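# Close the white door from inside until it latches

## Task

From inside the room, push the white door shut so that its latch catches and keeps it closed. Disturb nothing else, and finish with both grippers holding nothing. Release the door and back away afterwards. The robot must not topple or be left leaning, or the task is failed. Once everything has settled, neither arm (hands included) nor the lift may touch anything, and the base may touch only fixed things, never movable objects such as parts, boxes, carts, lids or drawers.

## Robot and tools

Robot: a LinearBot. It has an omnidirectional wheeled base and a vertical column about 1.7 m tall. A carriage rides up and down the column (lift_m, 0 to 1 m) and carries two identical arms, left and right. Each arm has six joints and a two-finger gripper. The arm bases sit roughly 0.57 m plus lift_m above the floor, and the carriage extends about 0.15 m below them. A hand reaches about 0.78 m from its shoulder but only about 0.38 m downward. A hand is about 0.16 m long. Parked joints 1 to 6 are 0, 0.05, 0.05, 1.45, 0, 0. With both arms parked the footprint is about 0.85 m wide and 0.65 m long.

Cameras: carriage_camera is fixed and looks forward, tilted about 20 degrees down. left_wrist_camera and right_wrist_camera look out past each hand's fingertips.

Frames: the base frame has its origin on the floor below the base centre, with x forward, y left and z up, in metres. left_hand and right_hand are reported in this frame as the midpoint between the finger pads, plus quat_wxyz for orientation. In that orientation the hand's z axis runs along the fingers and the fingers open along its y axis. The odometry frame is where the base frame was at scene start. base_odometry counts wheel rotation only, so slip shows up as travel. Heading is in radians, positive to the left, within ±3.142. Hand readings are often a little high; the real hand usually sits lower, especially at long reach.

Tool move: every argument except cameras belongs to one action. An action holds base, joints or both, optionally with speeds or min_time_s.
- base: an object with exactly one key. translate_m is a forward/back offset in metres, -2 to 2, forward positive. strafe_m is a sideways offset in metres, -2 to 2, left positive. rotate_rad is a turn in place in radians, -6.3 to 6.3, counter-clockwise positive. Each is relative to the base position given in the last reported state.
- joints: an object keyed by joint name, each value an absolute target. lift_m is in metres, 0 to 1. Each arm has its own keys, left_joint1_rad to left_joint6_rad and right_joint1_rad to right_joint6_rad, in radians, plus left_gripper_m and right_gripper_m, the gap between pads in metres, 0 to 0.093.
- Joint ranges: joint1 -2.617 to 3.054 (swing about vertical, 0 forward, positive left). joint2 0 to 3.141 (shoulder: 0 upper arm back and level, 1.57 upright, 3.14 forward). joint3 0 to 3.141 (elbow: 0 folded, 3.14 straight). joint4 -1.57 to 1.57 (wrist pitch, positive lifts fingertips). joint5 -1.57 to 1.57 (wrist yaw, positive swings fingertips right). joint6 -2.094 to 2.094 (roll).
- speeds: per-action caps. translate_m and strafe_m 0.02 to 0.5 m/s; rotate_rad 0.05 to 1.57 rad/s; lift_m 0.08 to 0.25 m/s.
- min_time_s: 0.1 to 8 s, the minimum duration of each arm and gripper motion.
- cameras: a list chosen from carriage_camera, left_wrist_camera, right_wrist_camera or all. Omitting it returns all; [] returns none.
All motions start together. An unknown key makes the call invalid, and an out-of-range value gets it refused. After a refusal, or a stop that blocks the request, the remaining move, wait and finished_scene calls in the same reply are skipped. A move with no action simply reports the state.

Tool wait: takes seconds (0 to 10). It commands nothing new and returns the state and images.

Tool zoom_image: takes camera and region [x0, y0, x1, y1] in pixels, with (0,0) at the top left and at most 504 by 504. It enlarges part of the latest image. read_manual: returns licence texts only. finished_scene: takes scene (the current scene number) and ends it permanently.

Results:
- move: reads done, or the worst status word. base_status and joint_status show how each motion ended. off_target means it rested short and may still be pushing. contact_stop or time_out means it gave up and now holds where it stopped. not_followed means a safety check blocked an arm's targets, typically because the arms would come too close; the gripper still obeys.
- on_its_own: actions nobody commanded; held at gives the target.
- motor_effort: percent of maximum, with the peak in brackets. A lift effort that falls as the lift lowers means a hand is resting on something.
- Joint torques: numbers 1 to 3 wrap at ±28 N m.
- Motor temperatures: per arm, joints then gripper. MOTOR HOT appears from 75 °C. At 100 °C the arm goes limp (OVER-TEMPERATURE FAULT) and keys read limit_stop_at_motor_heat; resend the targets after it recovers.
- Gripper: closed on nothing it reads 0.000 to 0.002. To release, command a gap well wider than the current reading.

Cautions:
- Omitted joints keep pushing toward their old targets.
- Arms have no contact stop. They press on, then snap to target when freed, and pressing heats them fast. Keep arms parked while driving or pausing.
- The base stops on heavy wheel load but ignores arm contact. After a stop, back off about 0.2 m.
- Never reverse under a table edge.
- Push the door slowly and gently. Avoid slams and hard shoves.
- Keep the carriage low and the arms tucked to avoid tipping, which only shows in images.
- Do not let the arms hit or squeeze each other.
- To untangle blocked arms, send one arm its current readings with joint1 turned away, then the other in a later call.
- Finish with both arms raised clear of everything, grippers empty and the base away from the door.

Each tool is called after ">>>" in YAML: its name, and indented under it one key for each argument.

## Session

>>> move:
  cameras: ["carriage_camera"]

Scene clock: 0.00 s.
Joint torques (N m): no reading
Motor temperatures (°C): left_arm=[30 31 34 29 28 30 27] | right_arm=[30 31 32 29 29 29 31]
base_odometry: x=+0.000 y=+0.000 heading=+0.000
base_status: not commanded
joint_positions: lift_m=+0.300 left_joint1_rad=-0.008 left_joint2_rad=+0.051 left_joint3_rad=+0.041 left_joint4_rad=+1.440 left_joint5_rad=+0.011 left_joint6_rad=+0.011 left_gripper_m=+0.09396 right_joint1_rad=+0.018 right_joint2_rad=+0.067 right_joint3_rad=+0.063 right_joint4_rad=+1.447 right_joint5_rad=+0.039 right_joint6_rad=-0.006 right_gripper_m=+0.09396
joint_status: not commanded
motor_effort: lift_m=+18 drive_wheels=+0
left_hand: x=+0.2518 y=+0.2950 z=+1.3085 quat_wxyz=(+0.997, +0.006, +0.071, +0.001) (m; base frame)
right_hand: x=+0.2485 y=-0.3032 z=+1.3145 quat_wxyz=(+0.998, +0.018, +0.064, +0.005) (m; base frame)
pictures: carriage_camera
Images, in order (width x height): carriage_camera 672x504.

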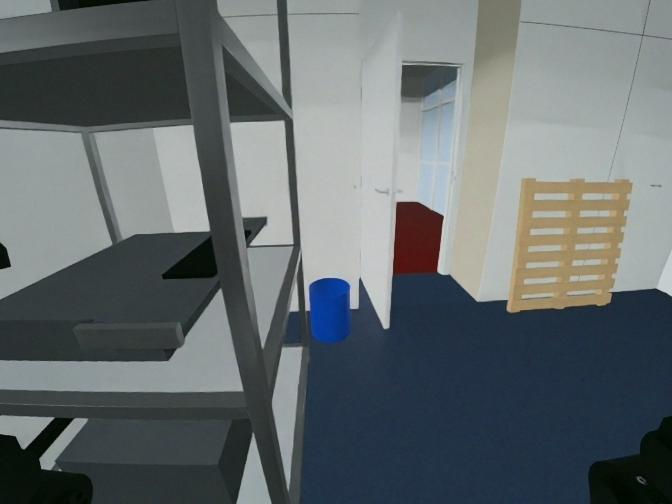

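>>> move:
  base: {"rotate_rad": 0.065}
  cameras: []

>>> move:
  base: {"strafe_m": -0.43}
  cameras: ["carriage_camera"]

>>> move:
  base: {"translate_m": 0.9}
  joints: {"left_joint1_rad":-0.25,"left_joint2_rad":1.9,"left_joint3_rad":1.3,"left_joint4_rad":0.6,"left_joint5_rad":0,"left_joint6_rad":0,"left_gripper_m":0.0}
  min_time_s: 2
  cameras: ["carriage_camera"]

Scene clock: 14.30 s.
Joint torques (N m): left_arm=[-0.12 3.88 5.59 -0.13 0.08 0.06] | right_arm=[-0.21 3.84 6.05 -0.21 -0.11 -0.06]
Motor temperatures (°C): left_arm=[30 32 35 29 28 30 27] | right_arm=[30 32 33 29 29 29 31]
move: done
base_odometry: x=+0.000 y=+0.000 heading=+0.065
base_status: done
joint_positions: lift_m=+0.300 left_joint1_rad=-0.008 left_joint2_rad=+0.051 left_joint3_rad=+0.041 left_joint4_rad=+1.440 left_joint5_rad=+0.011 left_joint6_rad=+0.011 left_gripper_m=+0.09396 right_joint1_rad=+0.018 right_joint2_rad=+0.067 right_joint3_rad=+0.063 right_joint4_rad=+1.447 right_joint5_rad=+0.039 right_joint6_rad=-0.006 right_gripper_m=+0.09396
joint_status: not commanded
motor_effort: lift_m=+18(18) drive_wheels=-1(9)
left_hand: x=+0.2518 y=+0.2950 z=+1.3085 quat_wxyz=(+0.997, +0.006, +0.071, +0.001) (m; base frame)
right_hand: x=+0.2485 y=-0.3032 z=+1.3145 quat_wxyz=(+0.998, +0.018, +0.064, +0.005) (m; base frame)
pictures: none
No camera images: "cameras" was empty.

Scene clock: 17.27 s.
Joint torques (N m): left_arm=[-0.35 3.89 5.7 -0.1 0.12 0.05] | right_arm=[-0.13 3.84 6.04 -0.21 -0.09 -0.05]
Motor temperatures (°C): left_arm=[30 32 35 29 28 30 27] | right_arm=[30 32 33 29 29 29 31]
move: done
base_odometry: x=+0.027 y=-0.429 heading=+0.064
base_status: done
joint_positions: lift_m=+0.300 left_joint1_rad=-0.007 left_joint2_rad=+0.051 left_joint3_rad=+0.041 left_joint4_rad=+1.440 left_joint5_rad=+0.011 left_joint6_rad=+0.011 left_gripper_m=+0.09396 right_joint1_rad=+0.019 right_joint2_rad=+0.067 right_joint3_rad=+0.063 right_joint4_rad=+1.447 right_joint5_rad=+0.039 right_joint6_rad=-0.006 right_gripper_m=+0.09396
joint_status: not commanded
motor_effort: lift_m=+18(18) drive_wheels=-3(19)
left_hand: x=+0.2518 y=+0.2950 z=+1.3085 quat_wxyz=(+0.997, +0.006, +0.071, +0.001) (m; base frame)
right_hand: x=+0.2485 y=-0.3032 z=+1.3145 quat_wxyz=(+0.998, +0.018, +0.064, +0.005) (m; base frame)
pictures: carriage_camera
Images, in order (width x height): carriage_camera 672x504.

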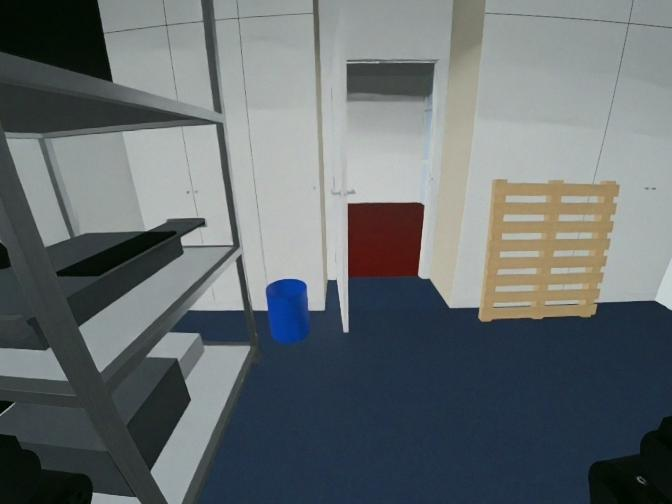

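Scene clock: 21.43 s.
Joint torques (N m): left_arm=[-0.35 -10.5 9.28 1.92 -0.01 -0.06] | right_arm=[-0.17 3.84 6.11 -0.2 -0.1 -0.04]
Motor temperatures (°C): left_arm=[30 32 36 30 28 30 27] | right_arm=[30 32 33 29 29 29 31]
move: done
base_odometry: x=+0.926 y=-0.372 heading=+0.064
base_status: done
joint_positions: lift_m=+0.300 left_joint1_rad=-0.245 left_joint2_rad=+1.897 left_joint3_rad=+1.271 left_joint4_rad=+0.606 left_joint5_rad=+0.010 left_joint6_rad=+0.010 left_gripper_m=+0.00059 right_joint1_rad=+0.019 right_joint2_rad=+0.067 right_joint3_rad=+0.063 right_joint4_rad=+1.445 right_joint5_rad=+0.039 right_joint6_rad=-0.006 right_gripper_m=+0.09396
joint_status: all done
motor_effort: lift_m=+18(18) drive_wheels=-1(16)
left_hand: x=+0.7814 y=+0.1537 z=+1.1446 quat_wxyz=(+0.695, +0.095, +0.708, -0.086) (m; base frame)
right_hand: x=+0.2489 y=-0.3032 z=+1.3144 quat_wxyz=(+0.998, +0.018, +0.065, +0.005) (m; base frame)
pictures: carriage_camera
Images, in order (width x height): carriage_camera 672x504.

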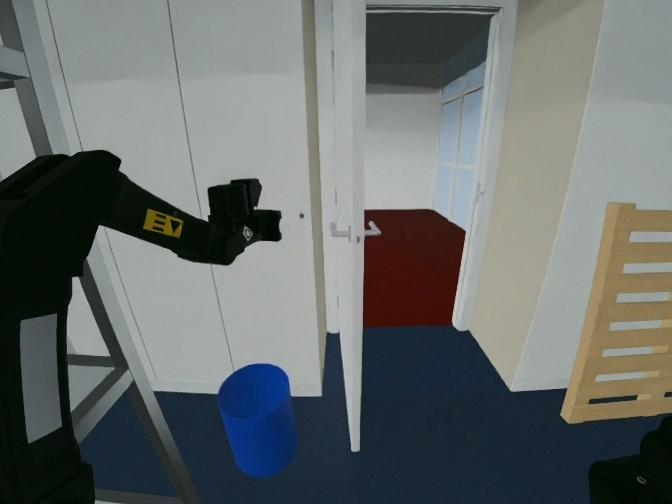

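>>> move:
  base: {"translate_m": 0.38}
  cameras: []

>>> move:
  base: {"strafe_m": -0.41}
  speeds: {"strafe_m":0.2}
  cameras: ["carriage_camera"]

Scene clock: 29.03 s.
Joint torques (N m): left_arm=[-0.38 -10.67 9.35 1.93 -0.03 -0.1] | right_arm=[-0.21 3.81 6 -0.16 -0.1 -0.03]
Motor temperatures (°C): left_arm=[30 34 38 32 28 30 27] | right_arm=[30 32 33 29 29 29 31]
move: done
base_odometry: x=+1.305 y=-0.348 heading=+0.063
base_status: done
joint_positions: lift_m=+0.300 left_joint1_rad=-0.247 left_joint2_rad=+1.897 left_joint3_rad=+1.272 left_joint4_rad=+0.602 left_joint5_rad=+0.010 left_joint6_rad=+0.010 left_gripper_m=+0.00059 right_joint1_rad=+0.019 right_joint2_rad=+0.067 right_joint3_rad=+0.063 right_joint4_rad=+1.444 right_joint5_rad=+0.039 right_joint6_rad=-0.006 right_gripper_m=+0.09396
joint_status: not commanded
motor_effort: lift_m=+18(18) drive_wheels=-1(13)
left_hand: x=+0.7812 y=+0.1529 z=+1.1438 quat_wxyz=(+0.694, +0.095, +0.709, -0.086) (m; base frame)
right_hand: x=+0.2492 y=-0.3032 z=+1.3144 quat_wxyz=(+0.998, +0.018, +0.066, +0.005) (m; base frame)
pictures: none
No camera images: "cameras" was empty.

Scene clock: 32.23 s.
Joint torques (N m): left_arm=[-0.06 -10.63 9.29 1.96 0.26 0.07] | right_arm=[-0.21 3.85 6.05 -0.17 -0.11 -0.04]
Motor temperatures (°C): left_arm=[30 35 39 33 28 30 27] | right_arm=[30 32 33 29 29 29 31]
move: done
base_odometry: x=+1.331 y=-0.757 heading=+0.063
base_status: done
joint_positions: lift_m=+0.300 left_joint1_rad=-0.249 left_joint2_rad=+1.897 left_joint3_rad=+1.272 left_joint4_rad=+0.602 left_joint5_rad=-0.013 left_joint6_rad=-0.003 left_gripper_m=+0.00059 right_joint1_rad=+0.019 right_joint2_rad=+0.067 right_joint3_rad=+0.063 right_joint4_rad=+1.444 right_joint5_rad=+0.039 right_joint6_rad=-0.006 right_gripper_m=+0.09396
joint_status: not commanded
motor_effort: lift_m=+18(18) drive_wheels=+2(13)
left_hand: x=+0.7819 y=+0.1552 z=+1.1440 quat_wxyz=(+0.694, +0.083, +0.710, -0.083) (m; base frame)
right_hand: x=+0.2492 y=-0.3032 z=+1.3144 quat_wxyz=(+0.998, +0.018, +0.066, +0.005) (m; base frame)
pictures: carriage_camera
Images, in order (width x height): carriage_camera 672x504.

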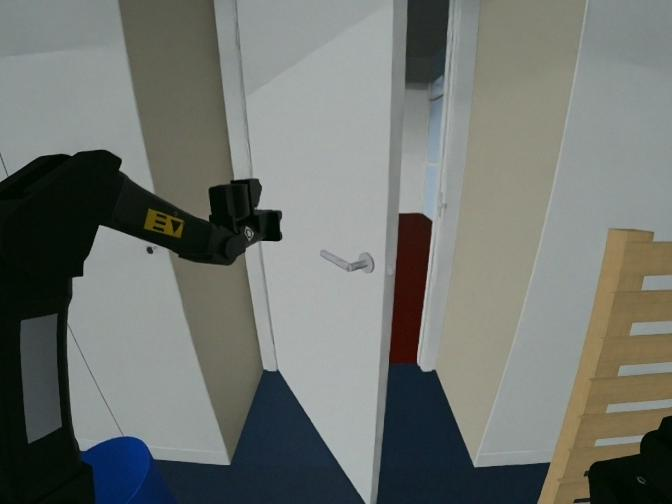

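>>> move:
  base: {"translate_m": 0.36}
  speeds: {"translate_m":0.2}
  joints: {"left_joint1_rad":-0.5}
  min_time_s: 1.5
  cameras: []

>>> move:
  base: {"translate_m": 0.4}
  speeds: {"translate_m":0.2}
  cameras: ["carriage_camera"]

>>> move:
  base: {"translate_m": -0.25}
  joints: {"left_joint5_rad":0}
  cameras: []

>>> move:
  joints: {"left_joint1_rad":0,"left_joint2_rad":0.05,"left_joint3_rad":0.05,"left_joint4_rad":1.45,"right_joint1_rad":-0.25,"right_joint2_rad":1.57,"right_joint3_rad":0.97,"right_joint4_rad":0.6,"right_joint5_rad":-0.25,"right_joint6_rad":0,"right_gripper_m":0}
  min_time_s: 1.8
  cameras: ["carriage_camera"]

Scene clock: 50.27 s.
Joint torques (N m): left_arm=[-0.5 -10.76 9.32 1.99 0.25 0.11] | right_arm=[-0.14 3.67 6.12 -0.19 -0.1 -0.04]
Motor temperatures (°C): left_arm=[30 37 43 37 28 30 27] | right_arm=[30 33 34 29 29 29 31]
move: done
base_odometry: x=+1.690 y=-0.735 heading=+0.063
base_status: done
joint_positions: lift_m=+0.300 left_joint1_rad=-0.495 left_joint2_rad=+1.897 left_joint3_rad=+1.272 left_joint4_rad=+0.601 left_joint5_rad=-0.012 left_joint6_rad=-0.003 left_gripper_m=+0.00058 right_joint1_rad=+0.019 right_joint2_rad=+0.067 right_joint3_rad=+0.063 right_joint4_rad=+1.444 right_joint5_rad=+0.039 right_joint6_rad=-0.006 right_gripper_m=+0.09396
joint_status: all done
motor_effort: lift_m=+18(18) drive_wheels=-1(13)
left_hand: x=+0.7302 y=+0.0215 z=+1.1439 quat_wxyz=(+0.678, +0.170, +0.695, -0.168) (m; base frame)
right_hand: x=+0.2492 y=-0.3032 z=+1.3144 quat_wxyz=(+0.998, +0.018, +0.066, +0.005) (m; base frame)
pictures: none
No camera images: "cameras" was empty.

Scene clock: 53.37 s.
Joint torques (N m): left_arm=[6.31 -9.22 9.59 2.2 -3.55 0.07] | right_arm=[-0.21 3.85 6.04 -0.17 -0.1 -0.04]
Motor temperatures (°C): left_arm=[30 38 43 37 28 30 27] | right_arm=[30 33 34 29 29 29 31]
move: done
base_odometry: x=+2.089 y=-0.710 heading=+0.063
base_status: done
joint_positions: lift_m=+0.300 left_joint1_rad=-0.583 left_joint2_rad=+1.884 left_joint3_rad=+1.269 left_joint4_rad=+0.573 left_joint5_rad=+0.319 left_joint6_rad=-0.003 left_gripper_m=+0.00055 right_joint1_rad=+0.019 right_joint2_rad=+0.067 right_joint3_rad=+0.063 right_joint4_rad=+1.445 right_joint5_rad=+0.039 right_joint6_rad=-0.006 right_gripper_m=+0.09396
joint_status: not commanded
motor_effort: lift_m=+18(18) drive_wheels=+6(16)
left_hand: x=+0.6638 y=-0.0634 z=+1.1427 quat_wxyz=(+0.621, +0.309, +0.652, -0.307) (m; base frame)
right_hand: x=+0.2488 y=-0.3032 z=+1.3144 quat_wxyz=(+0.998, +0.019, +0.065, +0.005) (m; base frame)
pictures: carriage_camera
Images, in order (width x height): carriage_camera 672x504.

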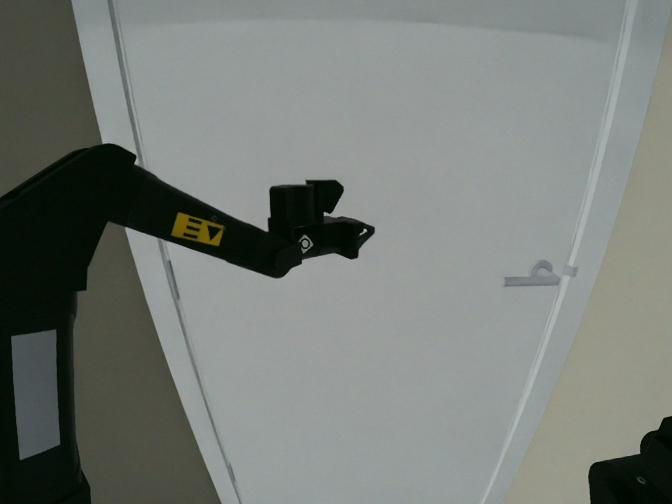

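Scene clock: 55.70 s.
Joint torques (N m): left_arm=[-0.35 -10.09 9.52 2.15 -0.06 0.08] | right_arm=[-0.23 3.88 6.08 -0.2 -0.1 -0.05]
Motor temperatures (°C): left_arm=[30 38 43 38 28 30 27] | right_arm=[30 33 34 29 29 29 31]
move: done
base_odometry: x=+1.840 y=-0.726 heading=+0.063
base_status: done
joint_positions: lift_m=+0.300 left_joint1_rad=-0.497 left_joint2_rad=+1.891 left_joint3_rad=+1.271 left_joint4_rad=+0.582 left_joint5_rad=+0.015 left_joint6_rad=-0.003 left_gripper_m=+0.00055 right_joint1_rad=+0.019 right_joint2_rad=+0.067 right_joint3_rad=+0.063 right_joint4_rad=+1.446 right_joint5_rad=+0.039 right_joint6_rad=-0.006 right_gripper_m=+0.09396
joint_status: all done
motor_effort: lift_m=+18(18) drive_wheels=+0(16)
left_hand: x=+0.7265 y=+0.0169 z=+1.1421 quat_wxyz=(+0.671, +0.181, +0.697, -0.177) (m; base frame)
right_hand: x=+0.2486 y=-0.3032 z=+1.3144 quat_wxyz=(+0.998, +0.019, +0.065, +0.005) (m; base frame)
pictures: none
No camera images: "cameras" was empty.

Scene clock: 57.83 s.
Joint torques (N m): left_arm=[0.27 3.08 4.44 0.02 -0.03 0.07] | right_arm=[-0.76 -6.6 10.55 2.07 -0.21 0.05]
Motor temperatures (°C): left_arm=[30 38 43 37 28 30 27] | right_arm=[30 33 34 29 29 29 31]
move: done
base_odometry: x=+1.840 y=-0.726 heading=+0.063
base_status: not commanded
joint_positions: lift_m=+0.300 left_joint1_rad=-0.006 left_joint2_rad=+0.057 left_joint3_rad=+0.058 left_joint4_rad=+1.434 left_joint5_rad=+0.010 left_joint6_rad=-0.003 left_gripper_m=+0.00055 right_joint1_rad=-0.243 right_joint2_rad=+1.562 right_joint3_rad=+0.941 right_joint4_rad=+0.611 right_joint5_rad=-0.235 right_joint6_rad=-0.006 right_gripper_m=+0.00010
joint_status: all done
motor_effort: lift_m=+18(18) drive_wheels=+1(3)
left_hand: x=+0.2499 y=+0.2952 z=+1.3130 quat_wxyz=(+0.998, +0.005, +0.068, -0.005) (m; base frame)
right_hand: x=+0.7034 y=-0.3770 z=+1.1617 quat_wxyz=(+0.703, +0.001, +0.711, -0.004) (m; base frame)
pictures: carriage_camera
Images, in order (width x height): carriage_camera 672x504.

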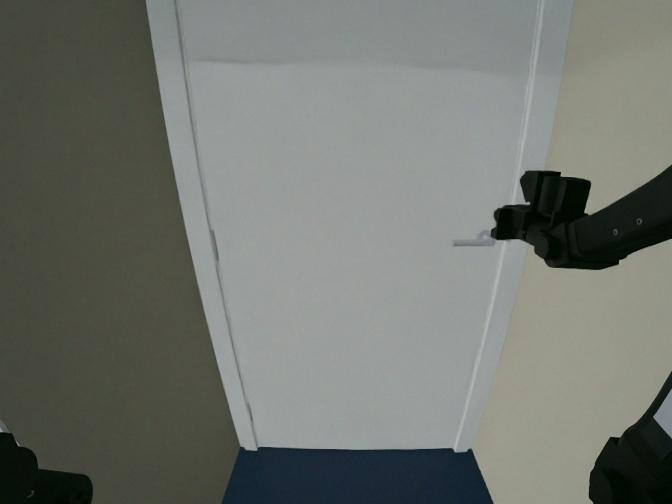

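>>> move:
  base: {"translate_m": 0.27}
  speeds: {"translate_m":0.15}
  cameras: []

Scene clock: 63.67 s.
Joint torques (N m): left_arm=[0.47 3.41 4.88 -0.12 -0.02 0.08] | right_arm=[8.79 14.58 17.76 5.4 2.32 0.01]
Motor temperatures (°C): left_arm=[30 37 42 35 28 30 28] | right_arm=[30 33 36 32 30 29 31]
move: contact_stop
base_odometry: x=+2.101 y=-0.710 heading=+0.059
base_status: translate_m contact_stop (by the wheels' count: +0.262 of +0.270)
joint_positions: lift_m=+0.300 left_joint1_rad=-0.005 left_joint2_rad=+0.055 left_joint3_rad=+0.054 left_joint4_rad=+1.446 left_joint5_rad=+0.010 left_joint6_rad=-0.003 left_gripper_m=+0.00055 right_joint1_rad=-0.343 right_joint2_rad=+1.339 right_joint3_rad=+0.867 right_joint4_rad=+0.302 right_joint5_rad=-0.514 right_joint6_rad=-0.006 right_gripper_m=+0.00008
joint_status: not commanded
motor_effort: lift_m=+18(18) drive_wheels=+24(57)
left_hand: x=+0.2474 y=+0.2953 z=+1.3124 quat_wxyz=(+0.998, +0.005, +0.063, -0.004) (m; base frame)
right_hand: x=+0.6440 y=-0.3608 z=+1.1553 quat_wxyz=(+0.648, -0.038, +0.756, +0.083) (m; base frame)
pictures: none
No camera images: "cameras" was empty.

>>> move:
  base: {"translate_m": -0.3}
  speeds: {"translate_m":0.3}
  cameras: ["carriage_camera"]

Scene clock: 69.80 s.
Joint torques (N m): left_arm=[0.27 3.29 4.88 -0.07 -0.01 0.08] | right_arm=[0.13 -7.15 10.35 2.3 0.03 0.03]
Motor temperatures (°C): left_arm=[30 37 41 34 28 30 28] | right_arm=[31 35 39 39 31 29 31]
move: done
base_odometry: x=+1.802 y=-0.728 heading=+0.060
base_status: done
joint_positions: lift_m=+0.300 left_joint1_rad=-0.005 left_joint2_rad=+0.055 left_joint3_rad=+0.053 left_joint4_rad=+1.448 left_joint5_rad=+0.009 left_joint6_rad=-0.003 left_gripper_m=+0.00055 right_joint1_rad=-0.253 right_joint2_rad=+1.568 right_joint3_rad=+0.943 right_joint4_rad=+0.593 right_joint5_rad=-0.262 right_joint6_rad=-0.006 right_gripper_m=+0.00007
joint_status: not commanded
motor_effort: lift_m=+18(18) drive_wheels=-3(21)
left_hand: x=+0.2470 y=+0.2954 z=+1.3122 quat_wxyz=(+0.998, +0.005, +0.062, -0.004) (m; base frame)
right_hand: x=+0.7035 y=-0.3772 z=+1.1559 quat_wxyz=(+0.696, -0.003, +0.718, +0.004) (m; base frame)
pictures: carriage_camera
Images, in order (width x height): carriage_camera 672x504.

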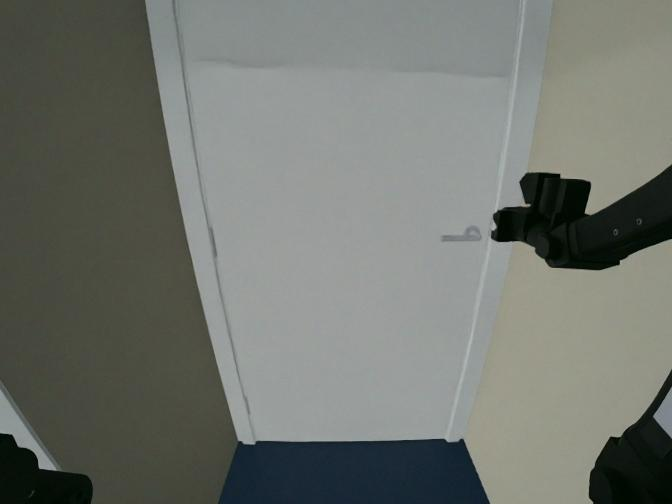

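>>> finished_scene:
  scene: 3

The scene is finished: the task was done.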